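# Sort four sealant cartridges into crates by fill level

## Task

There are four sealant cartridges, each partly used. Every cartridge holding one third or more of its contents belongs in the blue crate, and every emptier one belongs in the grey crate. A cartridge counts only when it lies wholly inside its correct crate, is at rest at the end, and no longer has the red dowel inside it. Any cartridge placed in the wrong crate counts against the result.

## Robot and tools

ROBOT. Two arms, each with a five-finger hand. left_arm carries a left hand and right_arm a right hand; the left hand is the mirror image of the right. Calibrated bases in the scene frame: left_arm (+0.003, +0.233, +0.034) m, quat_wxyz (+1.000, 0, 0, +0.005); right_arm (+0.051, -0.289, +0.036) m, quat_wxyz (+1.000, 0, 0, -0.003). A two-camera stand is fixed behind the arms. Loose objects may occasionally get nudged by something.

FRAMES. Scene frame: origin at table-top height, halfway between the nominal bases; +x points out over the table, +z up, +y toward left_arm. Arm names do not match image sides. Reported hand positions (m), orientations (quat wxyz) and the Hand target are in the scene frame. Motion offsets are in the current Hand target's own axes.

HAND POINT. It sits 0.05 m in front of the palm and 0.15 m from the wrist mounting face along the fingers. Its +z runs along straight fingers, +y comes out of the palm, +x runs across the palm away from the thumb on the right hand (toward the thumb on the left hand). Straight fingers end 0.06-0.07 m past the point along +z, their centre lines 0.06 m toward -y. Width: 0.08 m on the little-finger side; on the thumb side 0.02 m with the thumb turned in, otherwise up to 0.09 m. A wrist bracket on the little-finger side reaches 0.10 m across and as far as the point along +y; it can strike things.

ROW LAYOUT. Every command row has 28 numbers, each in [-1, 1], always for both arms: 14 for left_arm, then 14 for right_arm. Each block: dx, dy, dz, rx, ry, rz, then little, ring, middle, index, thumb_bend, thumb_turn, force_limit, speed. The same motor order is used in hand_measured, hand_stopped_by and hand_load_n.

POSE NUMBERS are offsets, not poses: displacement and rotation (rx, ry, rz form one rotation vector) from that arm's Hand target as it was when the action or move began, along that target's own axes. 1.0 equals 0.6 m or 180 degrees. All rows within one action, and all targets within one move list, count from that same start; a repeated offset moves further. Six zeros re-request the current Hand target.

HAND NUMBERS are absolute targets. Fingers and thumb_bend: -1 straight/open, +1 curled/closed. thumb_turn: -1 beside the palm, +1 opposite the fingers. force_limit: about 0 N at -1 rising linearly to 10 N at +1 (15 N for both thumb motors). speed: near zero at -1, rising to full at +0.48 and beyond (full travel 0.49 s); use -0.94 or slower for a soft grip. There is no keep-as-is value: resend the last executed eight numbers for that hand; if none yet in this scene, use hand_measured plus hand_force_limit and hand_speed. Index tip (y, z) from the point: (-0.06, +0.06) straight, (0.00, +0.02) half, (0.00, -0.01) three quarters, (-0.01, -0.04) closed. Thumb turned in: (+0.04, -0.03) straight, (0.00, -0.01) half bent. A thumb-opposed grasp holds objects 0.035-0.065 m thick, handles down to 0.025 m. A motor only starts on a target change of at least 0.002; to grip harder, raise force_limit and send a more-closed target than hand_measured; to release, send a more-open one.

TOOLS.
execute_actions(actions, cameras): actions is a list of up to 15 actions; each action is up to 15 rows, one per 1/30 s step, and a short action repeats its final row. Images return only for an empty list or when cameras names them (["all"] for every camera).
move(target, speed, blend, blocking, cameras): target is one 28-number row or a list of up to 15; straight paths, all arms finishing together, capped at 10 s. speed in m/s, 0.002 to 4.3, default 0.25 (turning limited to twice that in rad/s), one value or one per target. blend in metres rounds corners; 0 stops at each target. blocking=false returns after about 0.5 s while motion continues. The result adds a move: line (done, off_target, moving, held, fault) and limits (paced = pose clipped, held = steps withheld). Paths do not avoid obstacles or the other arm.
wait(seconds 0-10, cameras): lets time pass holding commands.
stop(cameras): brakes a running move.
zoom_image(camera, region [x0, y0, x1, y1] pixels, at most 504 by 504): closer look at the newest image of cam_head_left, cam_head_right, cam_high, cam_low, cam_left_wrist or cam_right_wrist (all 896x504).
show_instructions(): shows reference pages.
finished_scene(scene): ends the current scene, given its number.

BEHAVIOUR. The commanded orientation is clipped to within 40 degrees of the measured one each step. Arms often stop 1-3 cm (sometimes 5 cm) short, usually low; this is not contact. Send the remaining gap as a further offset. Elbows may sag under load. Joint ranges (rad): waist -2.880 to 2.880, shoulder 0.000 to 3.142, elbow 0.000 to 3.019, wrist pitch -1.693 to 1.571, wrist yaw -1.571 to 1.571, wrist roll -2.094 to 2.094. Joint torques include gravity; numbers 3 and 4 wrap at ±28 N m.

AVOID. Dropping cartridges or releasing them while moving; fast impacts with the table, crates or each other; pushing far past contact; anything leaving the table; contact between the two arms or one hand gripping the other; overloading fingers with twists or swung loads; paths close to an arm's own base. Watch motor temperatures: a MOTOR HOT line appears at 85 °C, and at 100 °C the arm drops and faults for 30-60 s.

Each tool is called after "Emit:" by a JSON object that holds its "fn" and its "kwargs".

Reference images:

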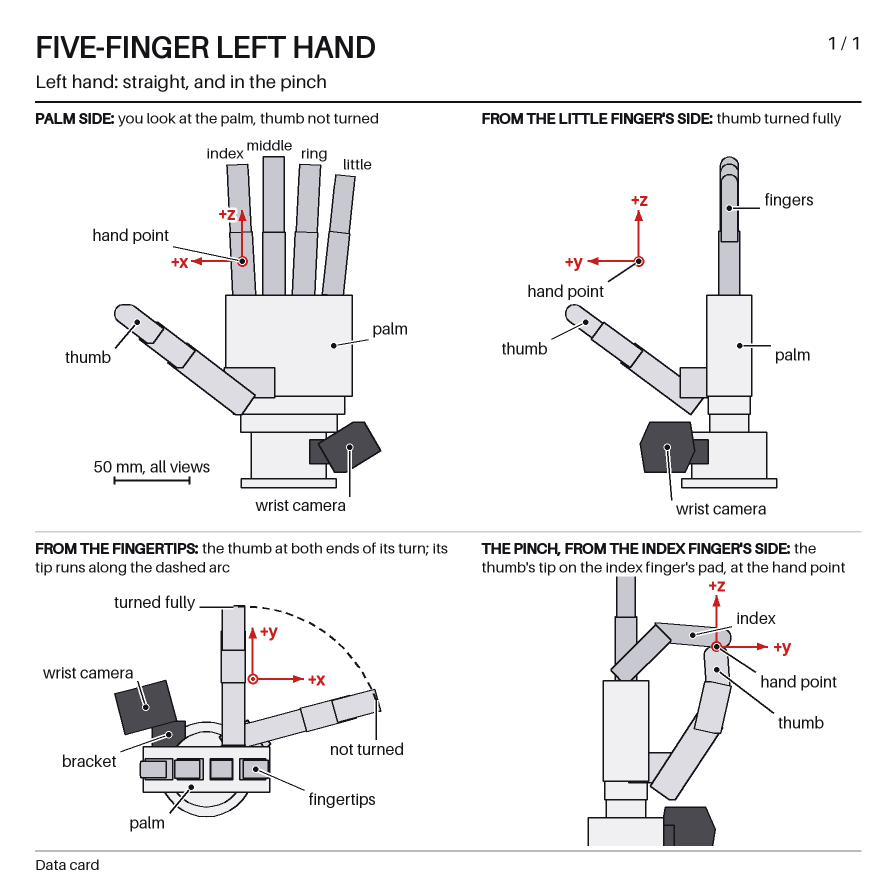

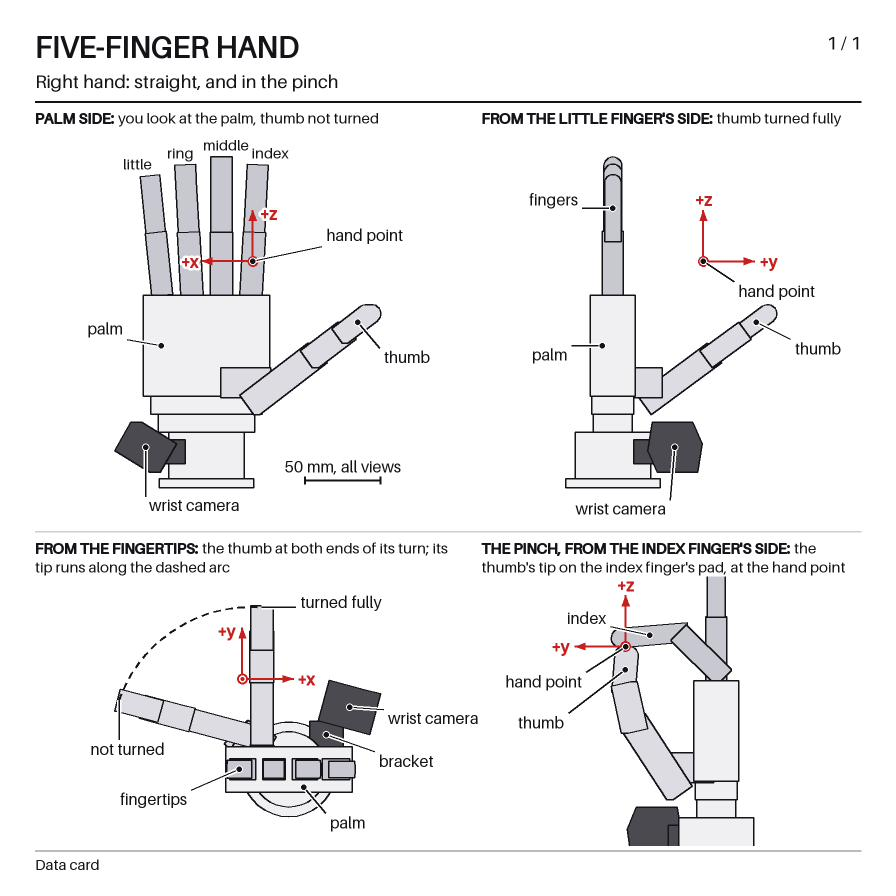

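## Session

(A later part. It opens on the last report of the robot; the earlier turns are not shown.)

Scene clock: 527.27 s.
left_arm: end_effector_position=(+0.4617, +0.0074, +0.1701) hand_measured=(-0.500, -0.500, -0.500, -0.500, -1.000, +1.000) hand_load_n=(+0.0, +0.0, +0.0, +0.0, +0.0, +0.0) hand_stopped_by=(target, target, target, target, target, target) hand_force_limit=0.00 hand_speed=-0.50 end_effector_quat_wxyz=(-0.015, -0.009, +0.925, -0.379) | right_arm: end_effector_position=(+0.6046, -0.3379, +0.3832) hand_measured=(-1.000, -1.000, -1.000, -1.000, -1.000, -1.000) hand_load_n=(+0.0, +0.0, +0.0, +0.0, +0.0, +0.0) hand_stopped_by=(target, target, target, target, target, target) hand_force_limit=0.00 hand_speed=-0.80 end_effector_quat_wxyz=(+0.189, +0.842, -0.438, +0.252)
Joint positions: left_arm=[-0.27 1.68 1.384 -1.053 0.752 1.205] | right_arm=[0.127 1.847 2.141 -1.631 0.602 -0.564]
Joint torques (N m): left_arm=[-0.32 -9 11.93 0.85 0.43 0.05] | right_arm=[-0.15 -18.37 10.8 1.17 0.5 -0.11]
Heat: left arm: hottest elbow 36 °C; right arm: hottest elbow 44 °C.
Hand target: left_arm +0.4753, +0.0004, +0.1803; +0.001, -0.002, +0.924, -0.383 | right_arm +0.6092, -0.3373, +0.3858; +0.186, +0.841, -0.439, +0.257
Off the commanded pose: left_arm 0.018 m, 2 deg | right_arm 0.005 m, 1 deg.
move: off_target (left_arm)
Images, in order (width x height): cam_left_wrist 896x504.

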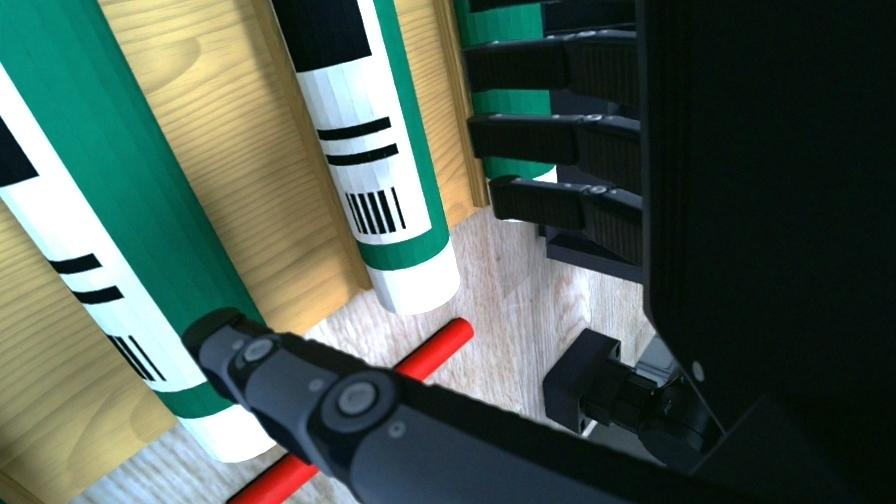

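Emit:
{"fn": "move", "kwargs": {"target": [0,0.153,0.0118,0,0,0,-0.5,-0.5,-0.5,-0.5,-1,1,0,-0.5,0,0,0,0,0,0,-1,-1,-1,-1,-1,-1,0,-0.8], "speed": 0.1, "cameras": ["cam_left_wrist","cam_high"]}}

Scene clock: 534.97 s.
left_arm: end_effector_position=(+0.4711, +0.0558, +0.1156) hand_measured=(-0.500, -0.500, -0.500, -0.500, -1.000, +1.000) hand_load_n=(+0.0, -0.5, +0.0, +0.0, +0.0, -0.5) hand_stopped_by=(target, target, target, target, target, target) hand_force_limit=0.00 hand_speed=-0.50 end_effector_quat_wxyz=(-0.002, -0.001, +0.924, -0.381) | right_arm: end_effector_position=(+0.6046, -0.3379, +0.3832) hand_measured=(-1.000, -1.000, -1.000, -1.000, -1.000, -1.000) hand_load_n=(+0.0, +0.0, +0.0, +0.0, +0.0, +0.0) hand_stopped_by=(target, target, target, target, target, target) hand_force_limit=0.00 hand_speed=-0.80 end_effector_quat_wxyz=(+0.189, +0.842, -0.438, +0.252)
Joint positions: left_arm=[-0.174 1.726 1.297 -0.985 0.77 1.341] | right_arm=[0.127 1.847 2.141 -1.631 0.602 -0.564]
Joint torques (N m): left_arm=[1.03 -8.88 8.16 0.7 0.64 0.14] | right_arm=[0.09 -18.61 10.86 1.11 0.5 -0.11]
Heat: left arm: hottest elbow 36 °C; right arm: hottest elbow 44 °C.
Hand target: left_arm +0.4749, +0.0602, +0.1102; +0.001, -0.002, +0.924, -0.383 | right_arm +0.6092, -0.3373, +0.3858; +0.186, +0.841, -0.439, +0.257
Off the commanded pose: left_arm 0.008 m, 0 deg | right_arm 0.005 m, 1 deg.
move: done
Images, in order (width x height): cam_high 896x504, cam_left_wrist 896x504.

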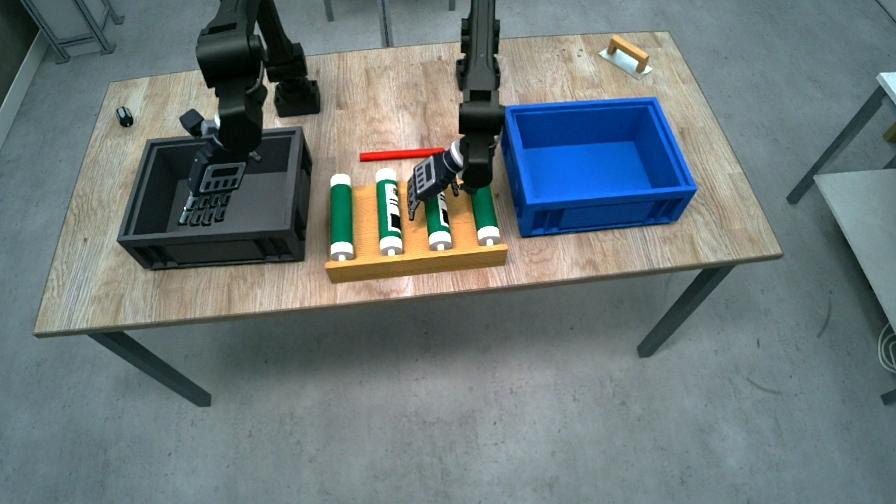

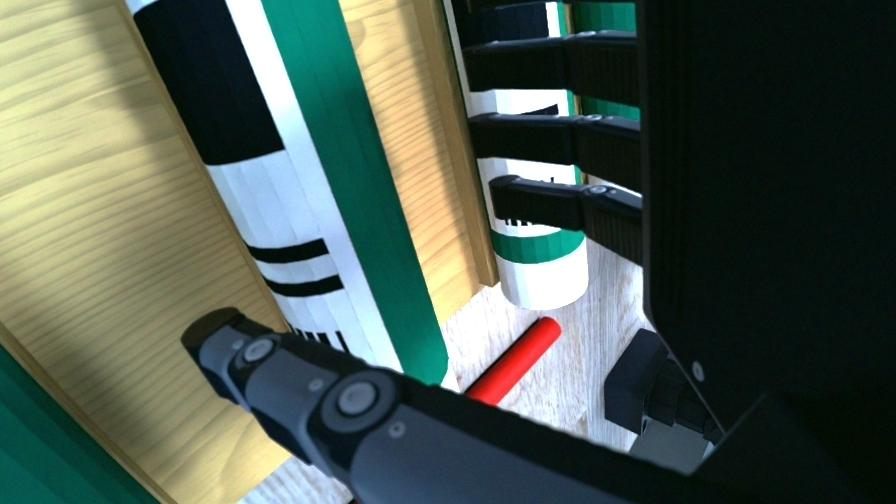

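Emit:
{"fn": "move", "kwargs": {"target": [-0.0067,0.0565,0.0306,0,0,0,-0.5,-0.5,-0.5,-0.5,-1,1,0,-0.5,0,0,0,0,0,0,-1,-1,-1,-1,-1,-1,0,-0.8], "speed": 0.06, "cameras": ["cam_left_wrist","cam_high","cam_head_right"]}}

Scene clock: 571.63 s.
left_arm: end_effector_position=(+0.4758, +0.0658, +0.0792) hand_measured=(-0.500, -0.500, -0.500, -0.500, -1.000, +1.000) hand_load_n=(+0.0, +0.0, +0.0, +0.0, +0.0, +0.0) hand_stopped_by=(target, target, target, target, target, target) hand_force_limit=0.00 hand_speed=-0.50 end_effector_quat_wxyz=(-0.002, +0.000, +0.924, -0.382) | right_arm: end_effector_position=(+0.6046, -0.3379, +0.3832) hand_measured=(-1.000, -1.000, -1.000, -1.000, -1.000, -1.000) hand_load_n=(+0.0, +0.0, +0.0, +0.0, +0.0, +0.0) hand_stopped_by=(target, target, target, target, target, target) hand_force_limit=0.00 hand_speed=-0.80 end_effector_quat_wxyz=(+0.189, +0.842, -0.438, +0.252)
Joint positions: left_arm=[-0.153 1.78 1.265 -0.92 0.773 1.372] | right_arm=[0.127 1.847 2.141 -1.631 0.602 -0.564]
Joint torques (N m): left_arm=[1.32 -9.05 7.76 0.81 0.66 0.1] | right_arm=[0.15 -18.61 10.78 1.21 0.49 -0.14]
Heat: left arm: hottest elbow 36 °C; right arm: hottest elbow 44 °C.
Hand target: left_arm +0.4790, +0.0712, +0.0734; +0.001, -0.002, +0.924, -0.383 | right_arm +0.6092, -0.3373, +0.3858; +0.186, +0.841, -0.439, +0.257
Off the commanded pose: left_arm 0.009 m, 0 deg | right_arm 0.005 m, 1 deg.
move: done
Images, in order (width x height): cam_head_right 896x504, cam_high 896x504, cam_left_wrist 896x504.

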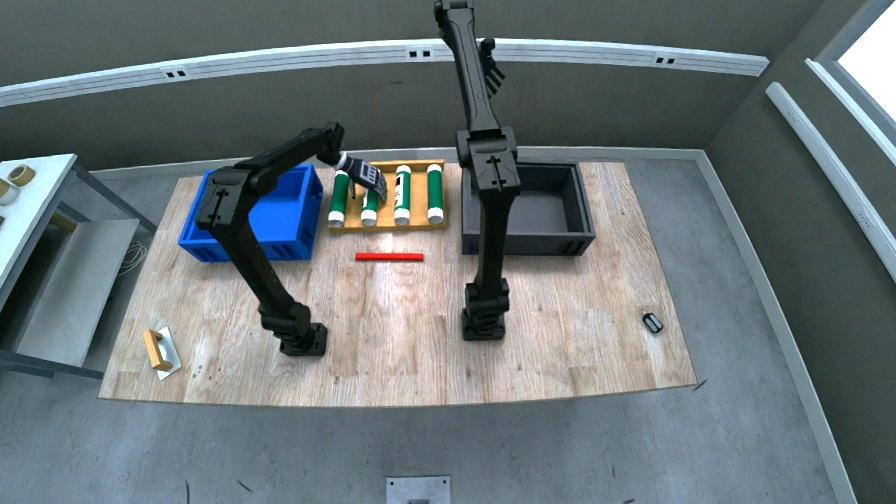

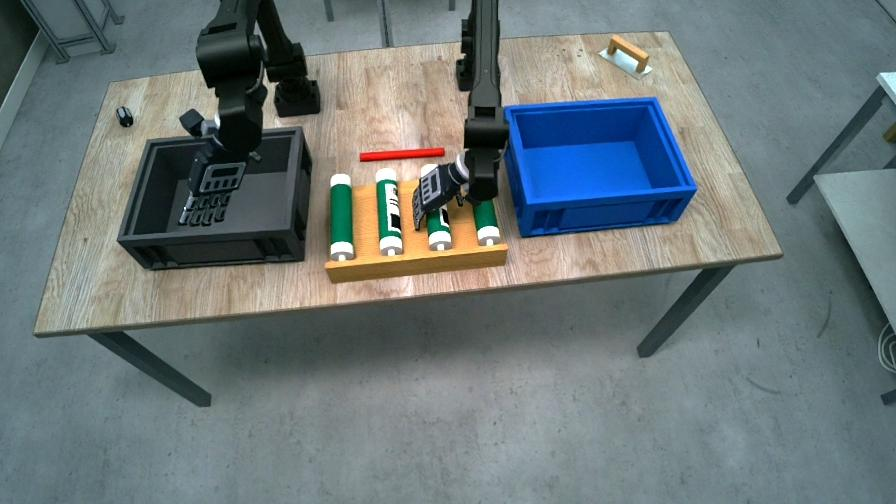

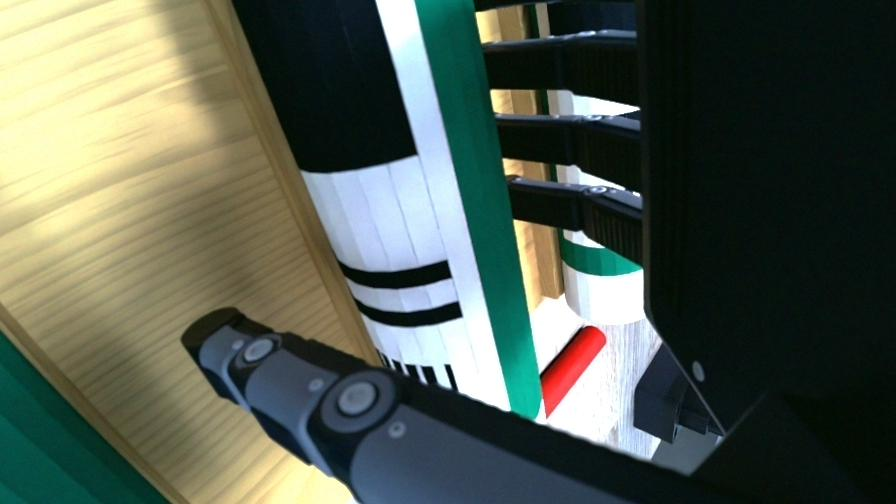

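Emit:
{"fn": "move", "kwargs": {"target": [0,0,0,0,0,0,0.4,0.4,0.4,0.4,0.4,1,-0.2,-0.88,0,0,0,0,0,0,-1,-1,-1,-1,-1,-1,0,-0.8], "speed": 0.06, "cameras": ["cam_left_wrist"]}}

Scene clock: 577.37 s.
left_arm: end_effector_position=(+0.4758, +0.0650, +0.0795) hand_measured=(+0.000, -0.034, -0.024, +0.000, -0.758, +1.000) hand_load_n=(+5.5, +0.0, +2.0, +5.0, +11.5, +5.0) hand_stopped_by=(force, force, force, force, force, target) hand_force_limit=-0.20 hand_speed=-0.88 end_effector_quat_wxyz=(-0.002, +0.000, +0.923, -0.384) | right_arm: end_effector_position=(+0.6046, -0.3379, +0.3832) hand_measured=(-1.000, -1.000, -1.000, -1.000, -1.000, -1.000) hand_load_n=(+0.0, +0.0, +0.0, +0.0, +0.0, +0.0) hand_stopped_by=(target, target, target, target, target, target) hand_force_limit=0.00 hand_speed=-0.80 end_effector_quat_wxyz=(+0.189, +0.842, -0.438, +0.252)
Joint positions: left_arm=[-0.153 1.78 1.265 -0.919 0.778 1.373] | right_arm=[0.127 1.847 2.141 -1.631 0.602 -0.564]
Joint torques (N m): left_arm=[1.2 -9.11 7.72 0.68 0.5 0.13] | right_arm=[-0.03 -18.61 10.78 1.13 0.5 -0.12]
Heat: left arm: hottest elbow 36 °C; right arm: hottest elbow 44 °C.
Hand target: left_arm +0.4790, +0.0712, +0.0734; +0.001, -0.002, +0.924, -0.383 | right_arm +0.6092, -0.3373, +0.3858; +0.186, +0.841, -0.439, +0.257
Off the commanded pose: left_arm 0.009 m, 0 deg | right_arm 0.005 m, 1 deg.
move: done
Images, in order (width x height): cam_left_wrist 896x504.

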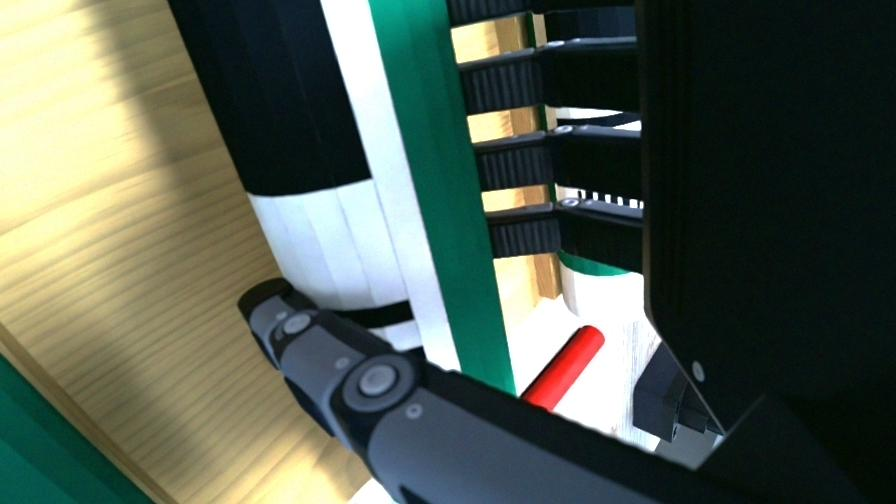

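Emit:
{"fn": "move", "kwargs": {"target": [0,-0.2,-0.2,0,0,0,0.4,0.4,0.4,0.4,0.4,1,-0.2,-0.88,0,0,0,0,0,0,-1,-1,-1,-1,-1,-1,0,-0.8], "speed": 0.12, "cameras": ["cam_left_wrist","cam_low","cam_high","cam_head_left"]}}

Scene clock: 585.30 s.
left_arm: end_effector_position=(+0.4585, +0.0681, +0.2104) hand_measured=(+0.000, -0.034, -0.024, +0.000, -0.758, +1.000) hand_load_n=(+5.5, +0.0, +1.5, +5.0, +12.0, +4.5) hand_stopped_by=(force, force, force, force, force, target) hand_force_limit=-0.20 hand_speed=-0.88 end_effector_quat_wxyz=(-0.036, -0.011, +0.925, -0.377) | right_arm: end_effector_position=(+0.6046, -0.3379, +0.3832) hand_measured=(-1.000, -1.000, -1.000, -1.000, -1.000, -1.000) hand_load_n=(+0.0, +0.0, +0.0, +0.0, +0.0, +0.0) hand_stopped_by=(target, target, target, target, target, target) hand_force_limit=0.00 hand_speed=-0.80 end_effector_quat_wxyz=(+0.189, +0.842, -0.438, +0.252)
Joint positions: left_arm=[-0.153 1.668 1.478 -1.322 0.776 1.38] | right_arm=[0.127 1.847 2.141 -1.631 0.602 -0.564]
Joint torques (N m): left_arm=[1.08 -10.87 14.52 -0.05 0.52 0.04] | right_arm=[0.03 -18.55 10.66 1.18 0.49 -0.11]
Heat: left arm: hottest elbow 36 °C; right arm: hottest elbow 44 °C.
Hand target: left_arm +0.4789, +0.0713, +0.2431; +0.001, -0.002, +0.924, -0.383 | right_arm +0.6092, -0.3373, +0.3858; +0.186, +0.841, -0.439, +0.257
Off the commanded pose: left_arm 0.039 m, 4 deg | right_arm 0.005 m, 1 deg.
move: off_target (left_arm)
Images, in order (width x height): cam_head_left 896x504, cam_high 896x504, cam_low 896x504, cam_left_wrist 896x504.

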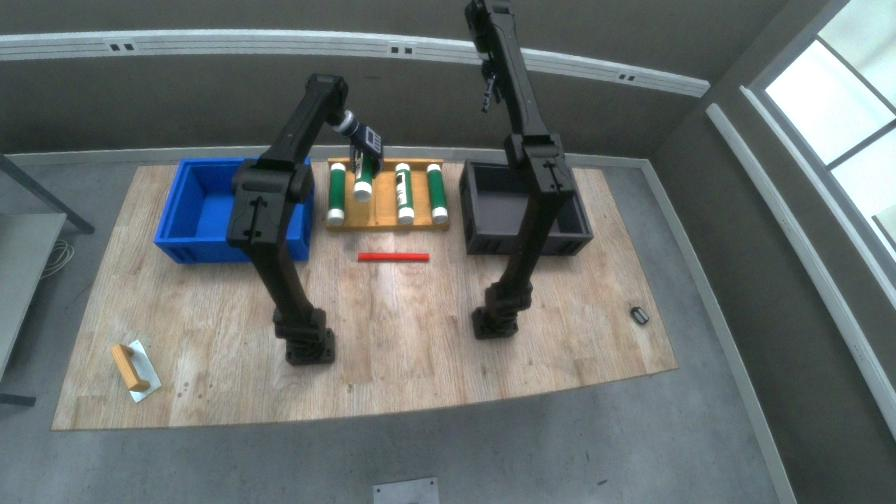

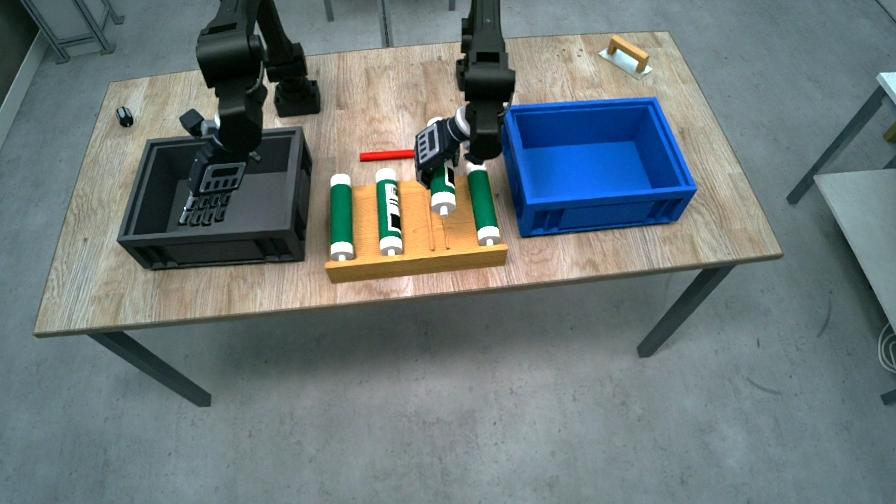

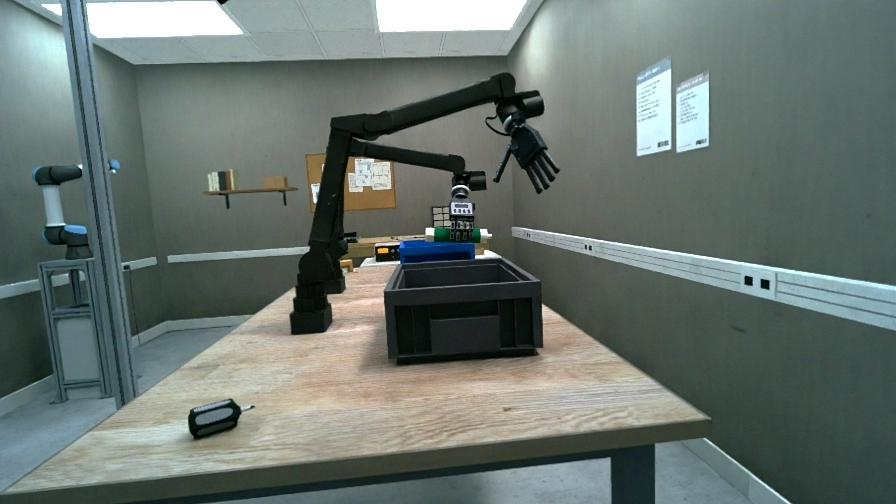

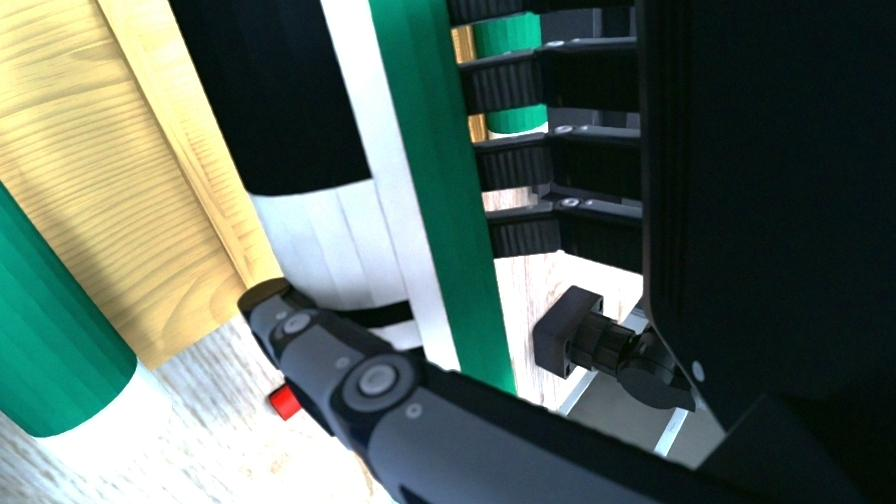

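Emit:
{"fn": "move", "kwargs": {"target": [0.05,-0.0825,-0.153,0,0.196,-0.196,0.4,0.4,0.4,0.4,0.4,1,-0.2,-0.88,0,0,0,0,0,0,-1,-1,-1,-1,-1,-1,0,-0.8], "speed": 0.2, "cameras": ["cam_left_wrist","cam_low","cam_high","cam_head_left","cam_head_right"]}}

Scene clock: 607.20 s.
left_arm: end_effector_position=(+0.4448, +0.0957, +0.3173) hand_measured=(+0.000, -0.034, -0.024, +0.000, -0.758, +1.000) hand_load_n=(+5.5, +0.0, +1.5, +5.0, +11.5, +4.0) hand_stopped_by=(force, force, force, force, force, target) hand_force_limit=-0.20 hand_speed=-0.88 end_effector_quat_wxyz=(-0.190, -0.292, +0.842, -0.411) | right_arm: end_effector_position=(+0.6046, -0.3379, +0.3832) hand_measured=(-1.000, -1.000, -1.000, -1.000, -1.000, -1.000) hand_load_n=(+0.0, +0.0, +0.0, +0.0, +0.0, +0.0) hand_stopped_by=(target, target, target, target, target, target) hand_force_limit=0.00 hand_speed=-0.80 end_effector_quat_wxyz=(+0.189, +0.842, -0.438, +0.252)
Joint positions: left_arm=[-0.01 1.726 1.713 -1.691 0.933 0.97] | right_arm=[0.127 1.847 2.141 -1.631 0.602 -0.564]
Joint torques (N m): left_arm=[1.32 -11.63 12.08 -0.43 0.83 -0.09] | right_arm=[0.15 -18.43 10.82 1.28 0.5 -0.11]
Heat: left arm: hottest elbow 40 °C; right arm: hottest elbow 44 °C.
Hand target: left_arm +0.4487, +0.1012, +0.3429; -0.389, -0.163, +0.837, -0.348 | right_arm +0.6092, -0.3373, +0.3858; +0.186, +0.841, -0.439, +0.257
Off the commanded pose: left_arm 0.027 m, 28 deg | right_arm 0.005 m, 1 deg.
joint sent to its limit (left arm) — joint 4 (wrist pitch), lower limit. The joint targets are off in orientation, not in position.
move: off_target (left_arm)
Images, in order (width x height): cam_head_left 896x504, cam_head_right 896x504, cam_high 896x504, cam_low 896x504, cam_left_wrist 896x504.

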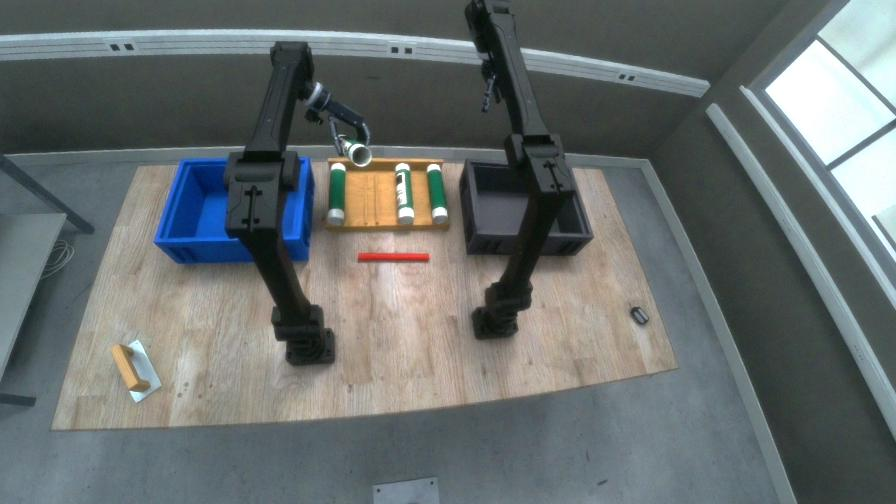

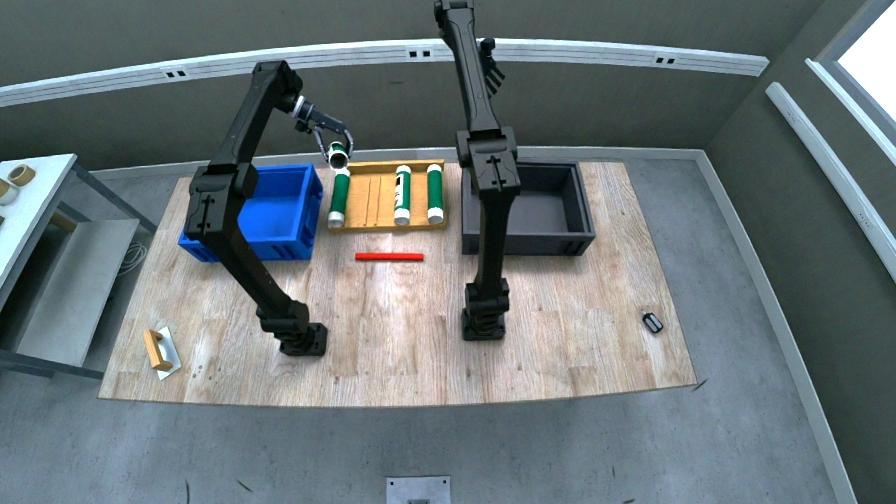

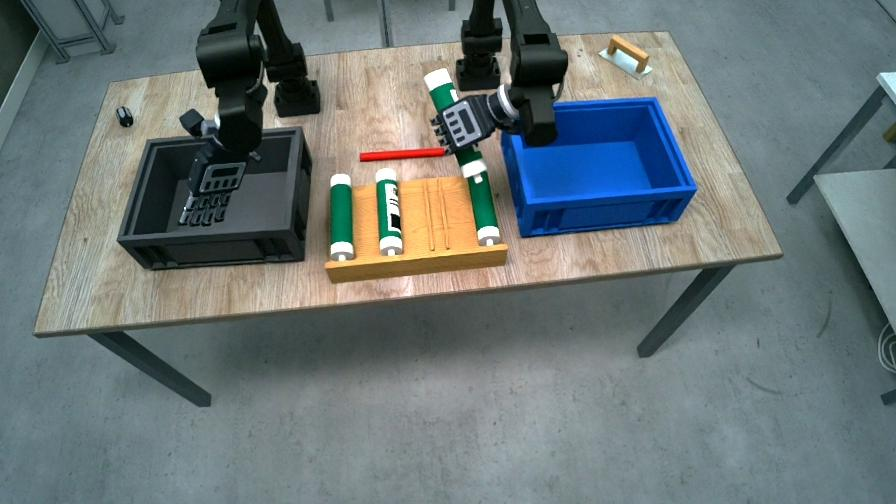

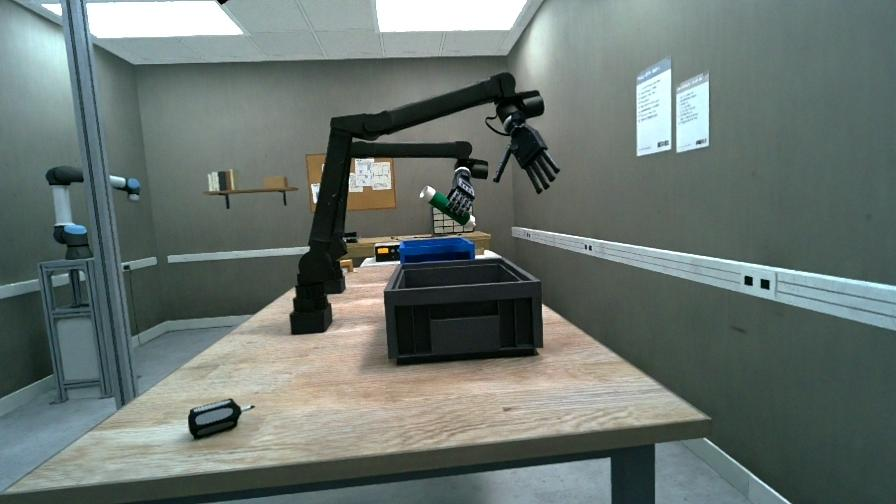

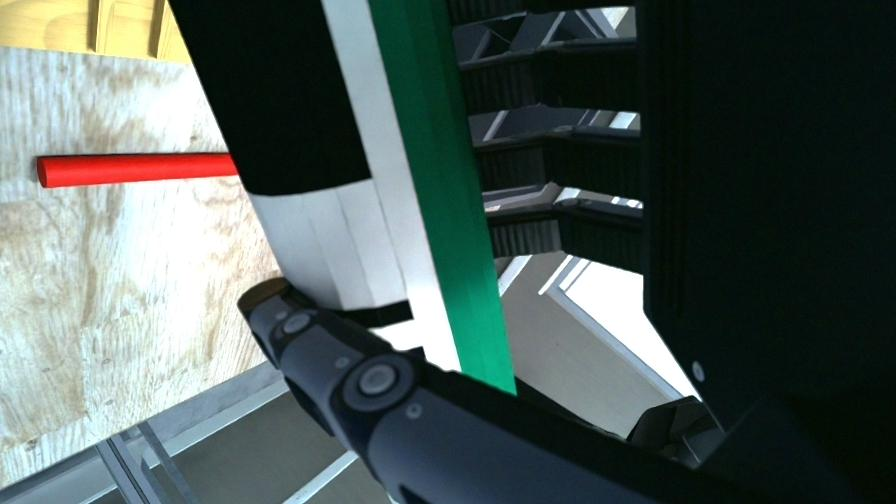

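Nice: head cameras now look into the rear. Zoom.

Emit:
{"fn": "zoom_image", "kwargs": {"camera": "cam_head_left", "region": [325, 125, 390, 175]}}

Emit:
{"fn": "zoom_image", "kwargs": {"camera": "cam_head_right", "region": [315, 130, 365, 175]}}

Scaled by 7.754.

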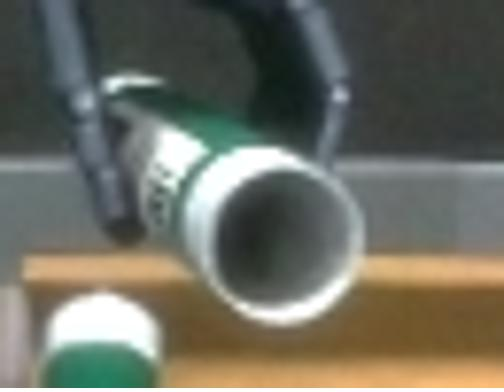

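Scaled by 10.080.

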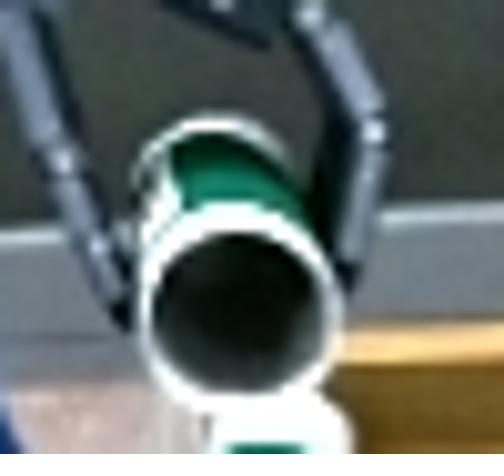

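Emit:
{"fn": "move", "kwargs": {"target": [[0.046,-0.0893,0.0312,0.0205,-0.3685,-0.3375,0.4,0.4,0.4,0.4,0.4,1,-0.2,-0.88,0,0,0,0,0,0,-1,-1,-1,-1,-1,-1,0,-0.8],[0.0145,-0.0243,0.096,0.555,-0.033,-0.2536,0.4,0.4,0.4,0.4,0.4,1,-0.2,-0.88,0,0,0,0,0,0,-1,-1,-1,-1,-1,-1,0,-0.8]], "speed": 0.25, "blend": 0.03, "cameras": ["cam_left_wrist","cam_low","cam_high","cam_head_left","cam_head_right"]}}

Scene clock: 675.17 s.
left_arm: end_effector_position=(+0.4214, +0.0549, +0.3264) hand_measured=(+0.000, -0.034, -0.024, +0.000, -0.758, +1.000) hand_load_n=(+5.5, +0.0, +1.5, +5.0, +12.0, +4.0) hand_stopped_by=(force, force, force, force, force, target) hand_force_limit=-0.20 hand_speed=-0.88 end_effector_quat_wxyz=(+0.175, +0.689, -0.184, +0.679) | right_arm: end_effector_position=(+0.6046, -0.3379, +0.3832) hand_measured=(-1.000, -1.000, -1.000, -1.000, -1.000, -1.000) hand_load_n=(+0.0, +0.0, +0.0, +0.0, +0.0, +0.0) hand_stopped_by=(target, target, target, target, target, target) hand_force_limit=0.00 hand_speed=-0.80 end_effector_quat_wxyz=(+0.189, +0.842, -0.438, +0.252)
Joint positions: left_arm=[-0.116 1.069 0.429 0.623 0.407 -1.555] | right_arm=[0.127 1.847 2.141 -1.631 0.602 -0.564]
Joint torques (N m): left_arm=[-0.97 -1.03 8.79 2.33 -0.1 -0.15] | right_arm=[-0.03 -18.67 10.89 1.26 0.51 -0.1]
Motor temperatures (°C): left_arm=[28 32 41 29 29 25] | right_arm=[31 37 45 26 29 26]
Heat: left arm: hottest elbow 41 °C; right arm: hottest elbow 45 °C.
Hand target: left_arm +0.4201, +0.0499, +0.3301; +0.183, +0.683, -0.183, +0.683 | right_arm +0.6092, -0.3373, +0.3858; +0.186, +0.841, -0.439, +0.257
Off the commanded pose: left_arm 0.006 m, 1 deg | right_arm 0.005 m, 1 deg.
move: done
Images, in order (width x height): cam_head_left 896x504, cam_head_right 896x504, cam_high 896x504, cam_low 896x504, cam_left_wrist 896x504.

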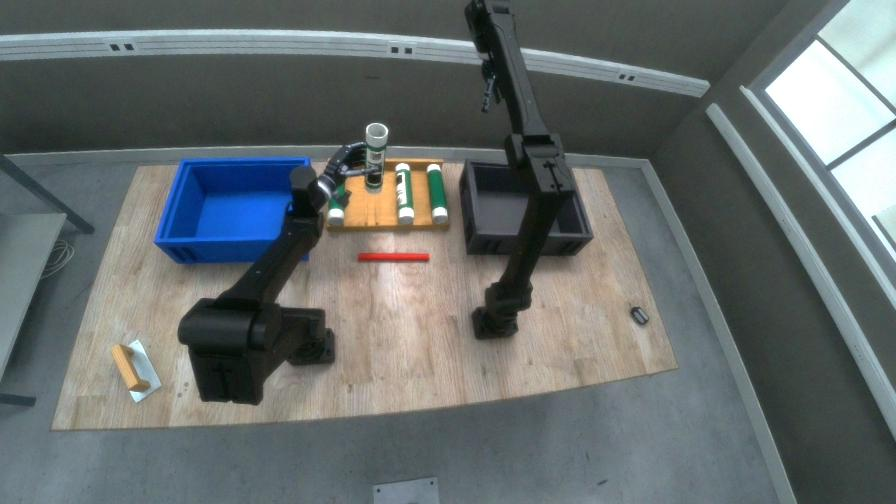

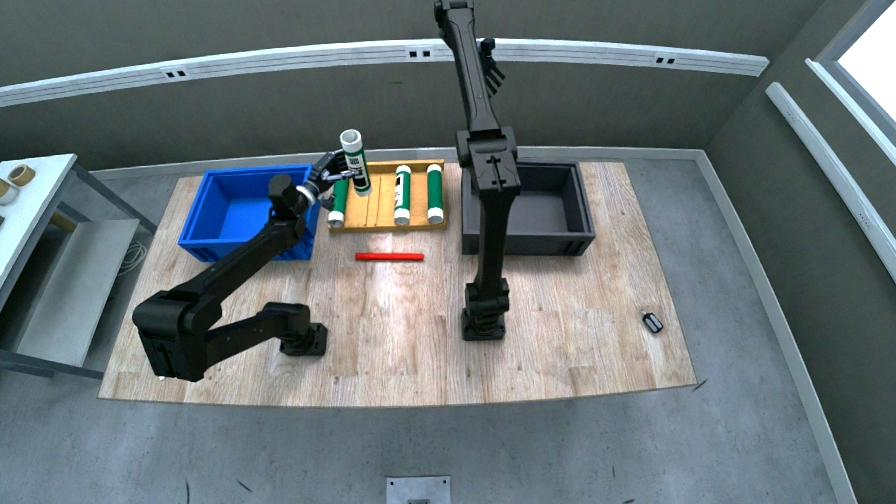

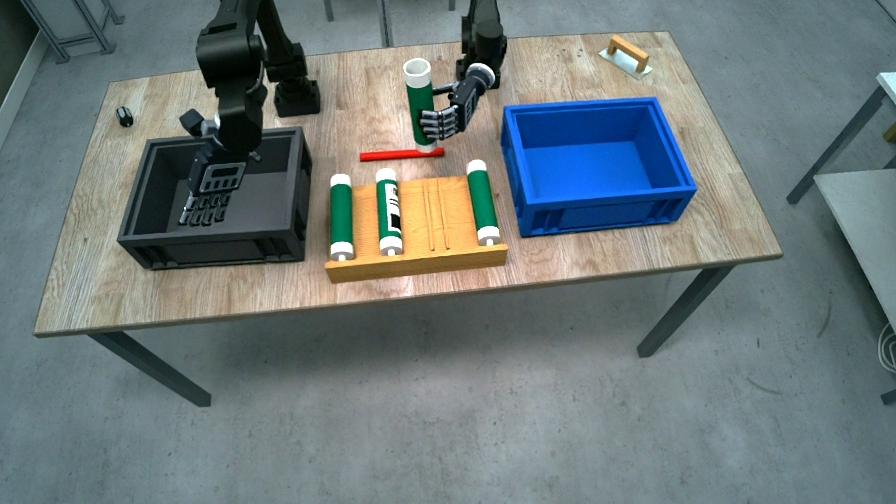

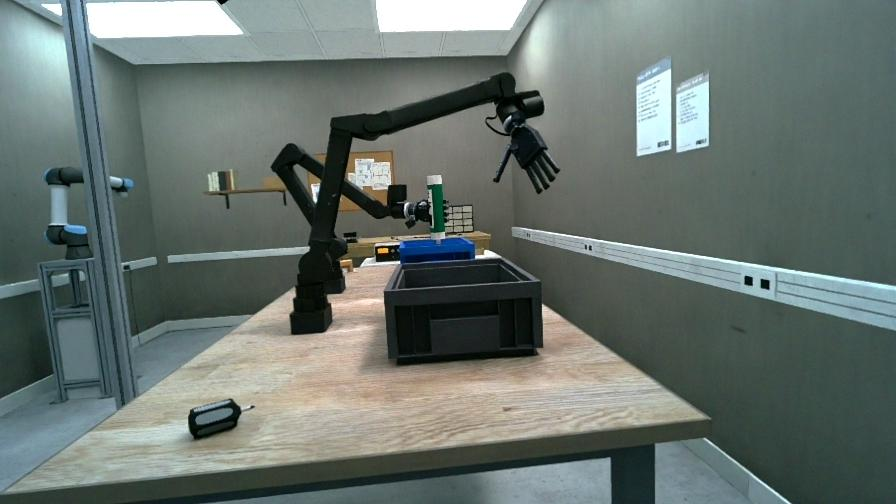

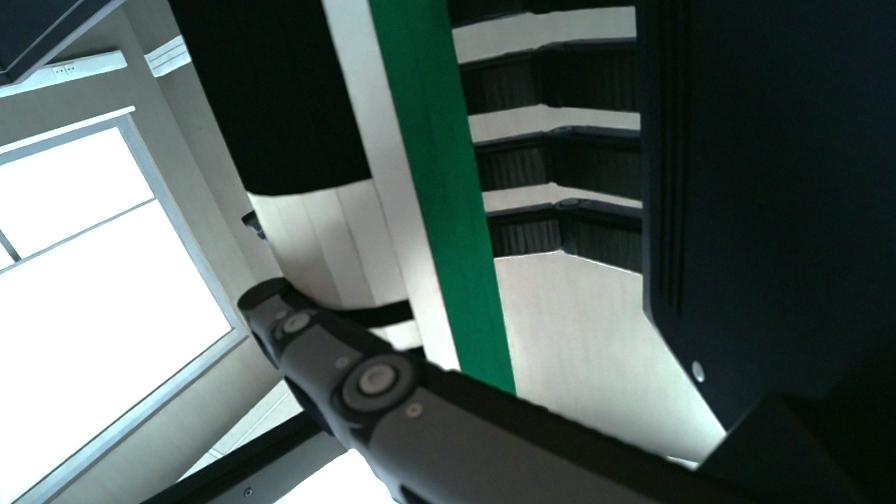

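Excellent pose. Zoom from both.

Emit:
{"fn": "zoom_image", "kwargs": {"camera": "cam_head_left", "region": [350, 110, 400, 160]}}

Emit:
{"fn": "zoom_image", "kwargs": {"camera": "cam_high", "region": [395, 50, 445, 100]}}

Emit:
{"fn": "zoom_image", "kwargs": {"camera": "cam_head_right", "region": [325, 120, 375, 160]}}

Scaled by 10.080.

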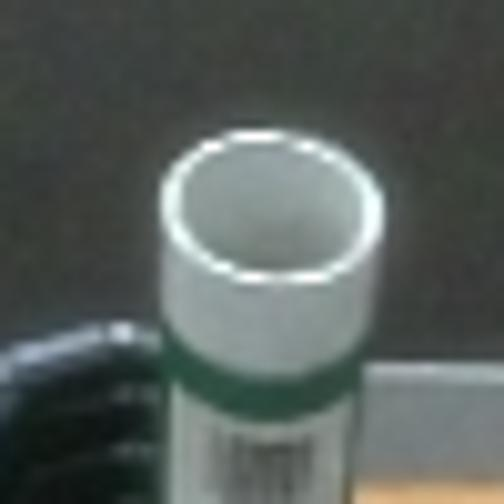

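Scaled by 10.080.

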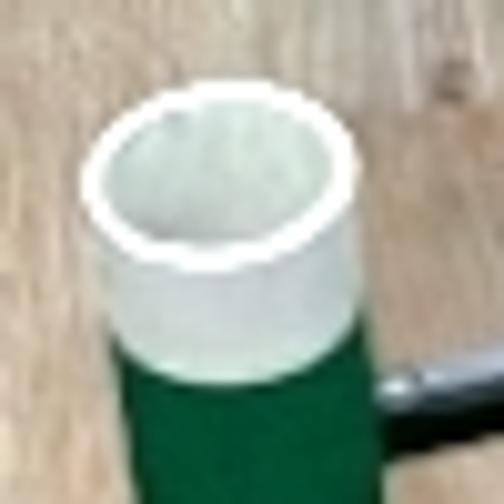

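Scaled by 10.080.

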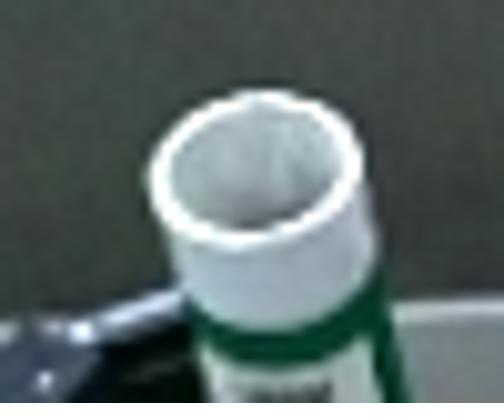

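Emit:
{"fn": "move", "kwargs": {"target": [0,0,0,0,0.145,0.083,0.4,0.4,0.4,0.4,0.4,1,-0.2,-0.88,0,0,0,0,0,0,-1,-1,-1,-1,-1,-1,0,-0.8], "speed": 0.25, "cameras": ["cam_head_left","cam_head_right"]}}

Scene clock: 685.40 s.
left_arm: end_effector_position=(+0.4142, +0.0500, +0.3156) hand_measured=(+0.000, -0.034, -0.024, +0.000, -0.758, +1.000) hand_load_n=(+4.5, +0.0, +1.5, +5.0, +11.5, +4.0) hand_stopped_by=(force, force, force, force, force, target) hand_force_limit=-0.20 hand_speed=-0.88 end_effector_quat_wxyz=(+0.132, +0.516, -0.227, +0.816) | right_arm: end_effector_position=(+0.6046, -0.3379, +0.3832) hand_measured=(-1.000, -1.000, -1.000, -1.000, -1.000, -1.000) hand_load_n=(+0.0, +0.0, +0.0, +0.0, +0.0, +0.0) hand_stopped_by=(target, target, target, target, target, target) hand_force_limit=0.00 hand_speed=-0.80 end_effector_quat_wxyz=(+0.189, +0.842, -0.438, +0.252)
Joint positions: left_arm=[-0.116 1.516 0.391 1.539 0.434 -1.501] | right_arm=[0.127 1.847 2.141 -1.631 0.602 -0.564]
Joint torques (N m): left_arm=[0.21 -3.9 8.13 2.04 -0.11 0.03] | right_arm=[-0.15 -18.78 10.76 1.13 0.47 -0.11]
Heat: left arm: hottest elbow 40 °C; right arm: hottest elbow 45 °C.
Hand target: left_arm +0.4201, +0.0499, +0.3300; +0.130, +0.482, -0.223, +0.837 | right_arm +0.6092, -0.3373, +0.3858; +0.186, +0.841, -0.439, +0.257
Off the commanded pose: left_arm 0.016 m, 5 deg | right_arm 0.005 m, 1 deg.
joint sent to its limit (left arm) — joint 4 (wrist pitch), upper limit. The joint targets still meet the commanded pose.
move: off_target (left_arm)
Images, in order (width x height): cam_head_left 896x504, cam_head_right 896x504.

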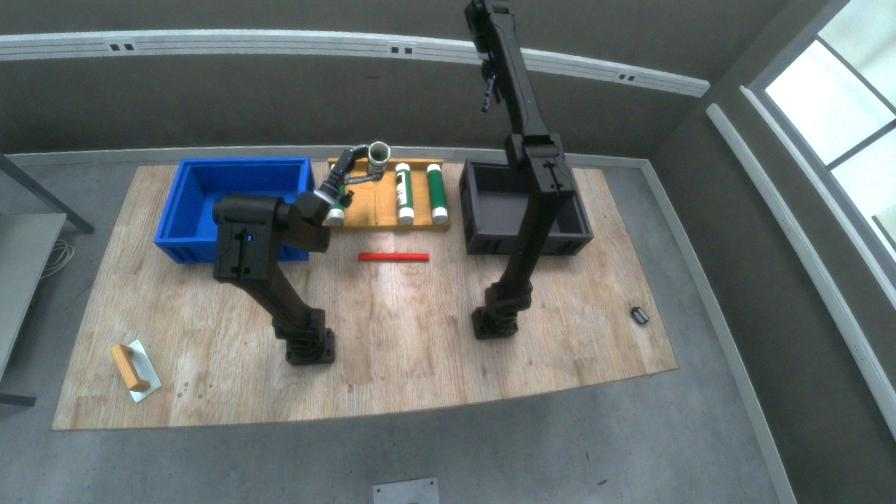

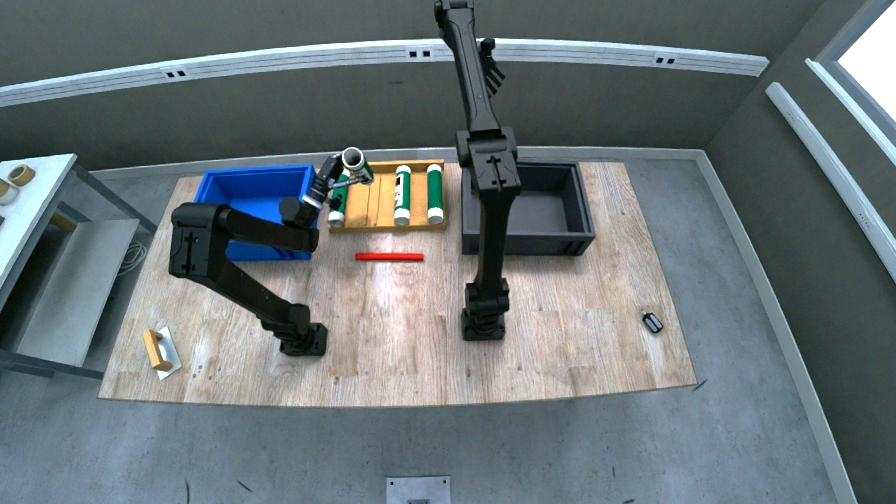

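Emit:
{"fn": "zoom_image", "kwargs": {"camera": "cam_head_left", "region": [360, 135, 400, 175]}}

Emit:
{"fn": "zoom_image", "kwargs": {"camera": "cam_head_right", "region": [335, 140, 375, 180]}}

Scaled by 12.600.

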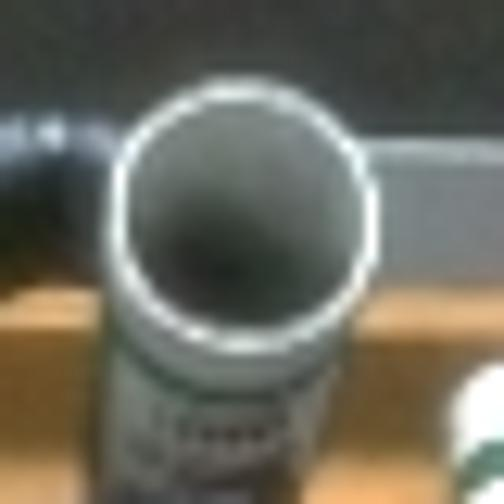

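Scaled by 12.600.

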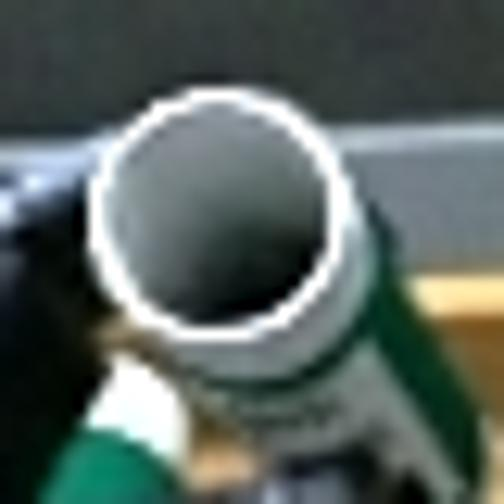

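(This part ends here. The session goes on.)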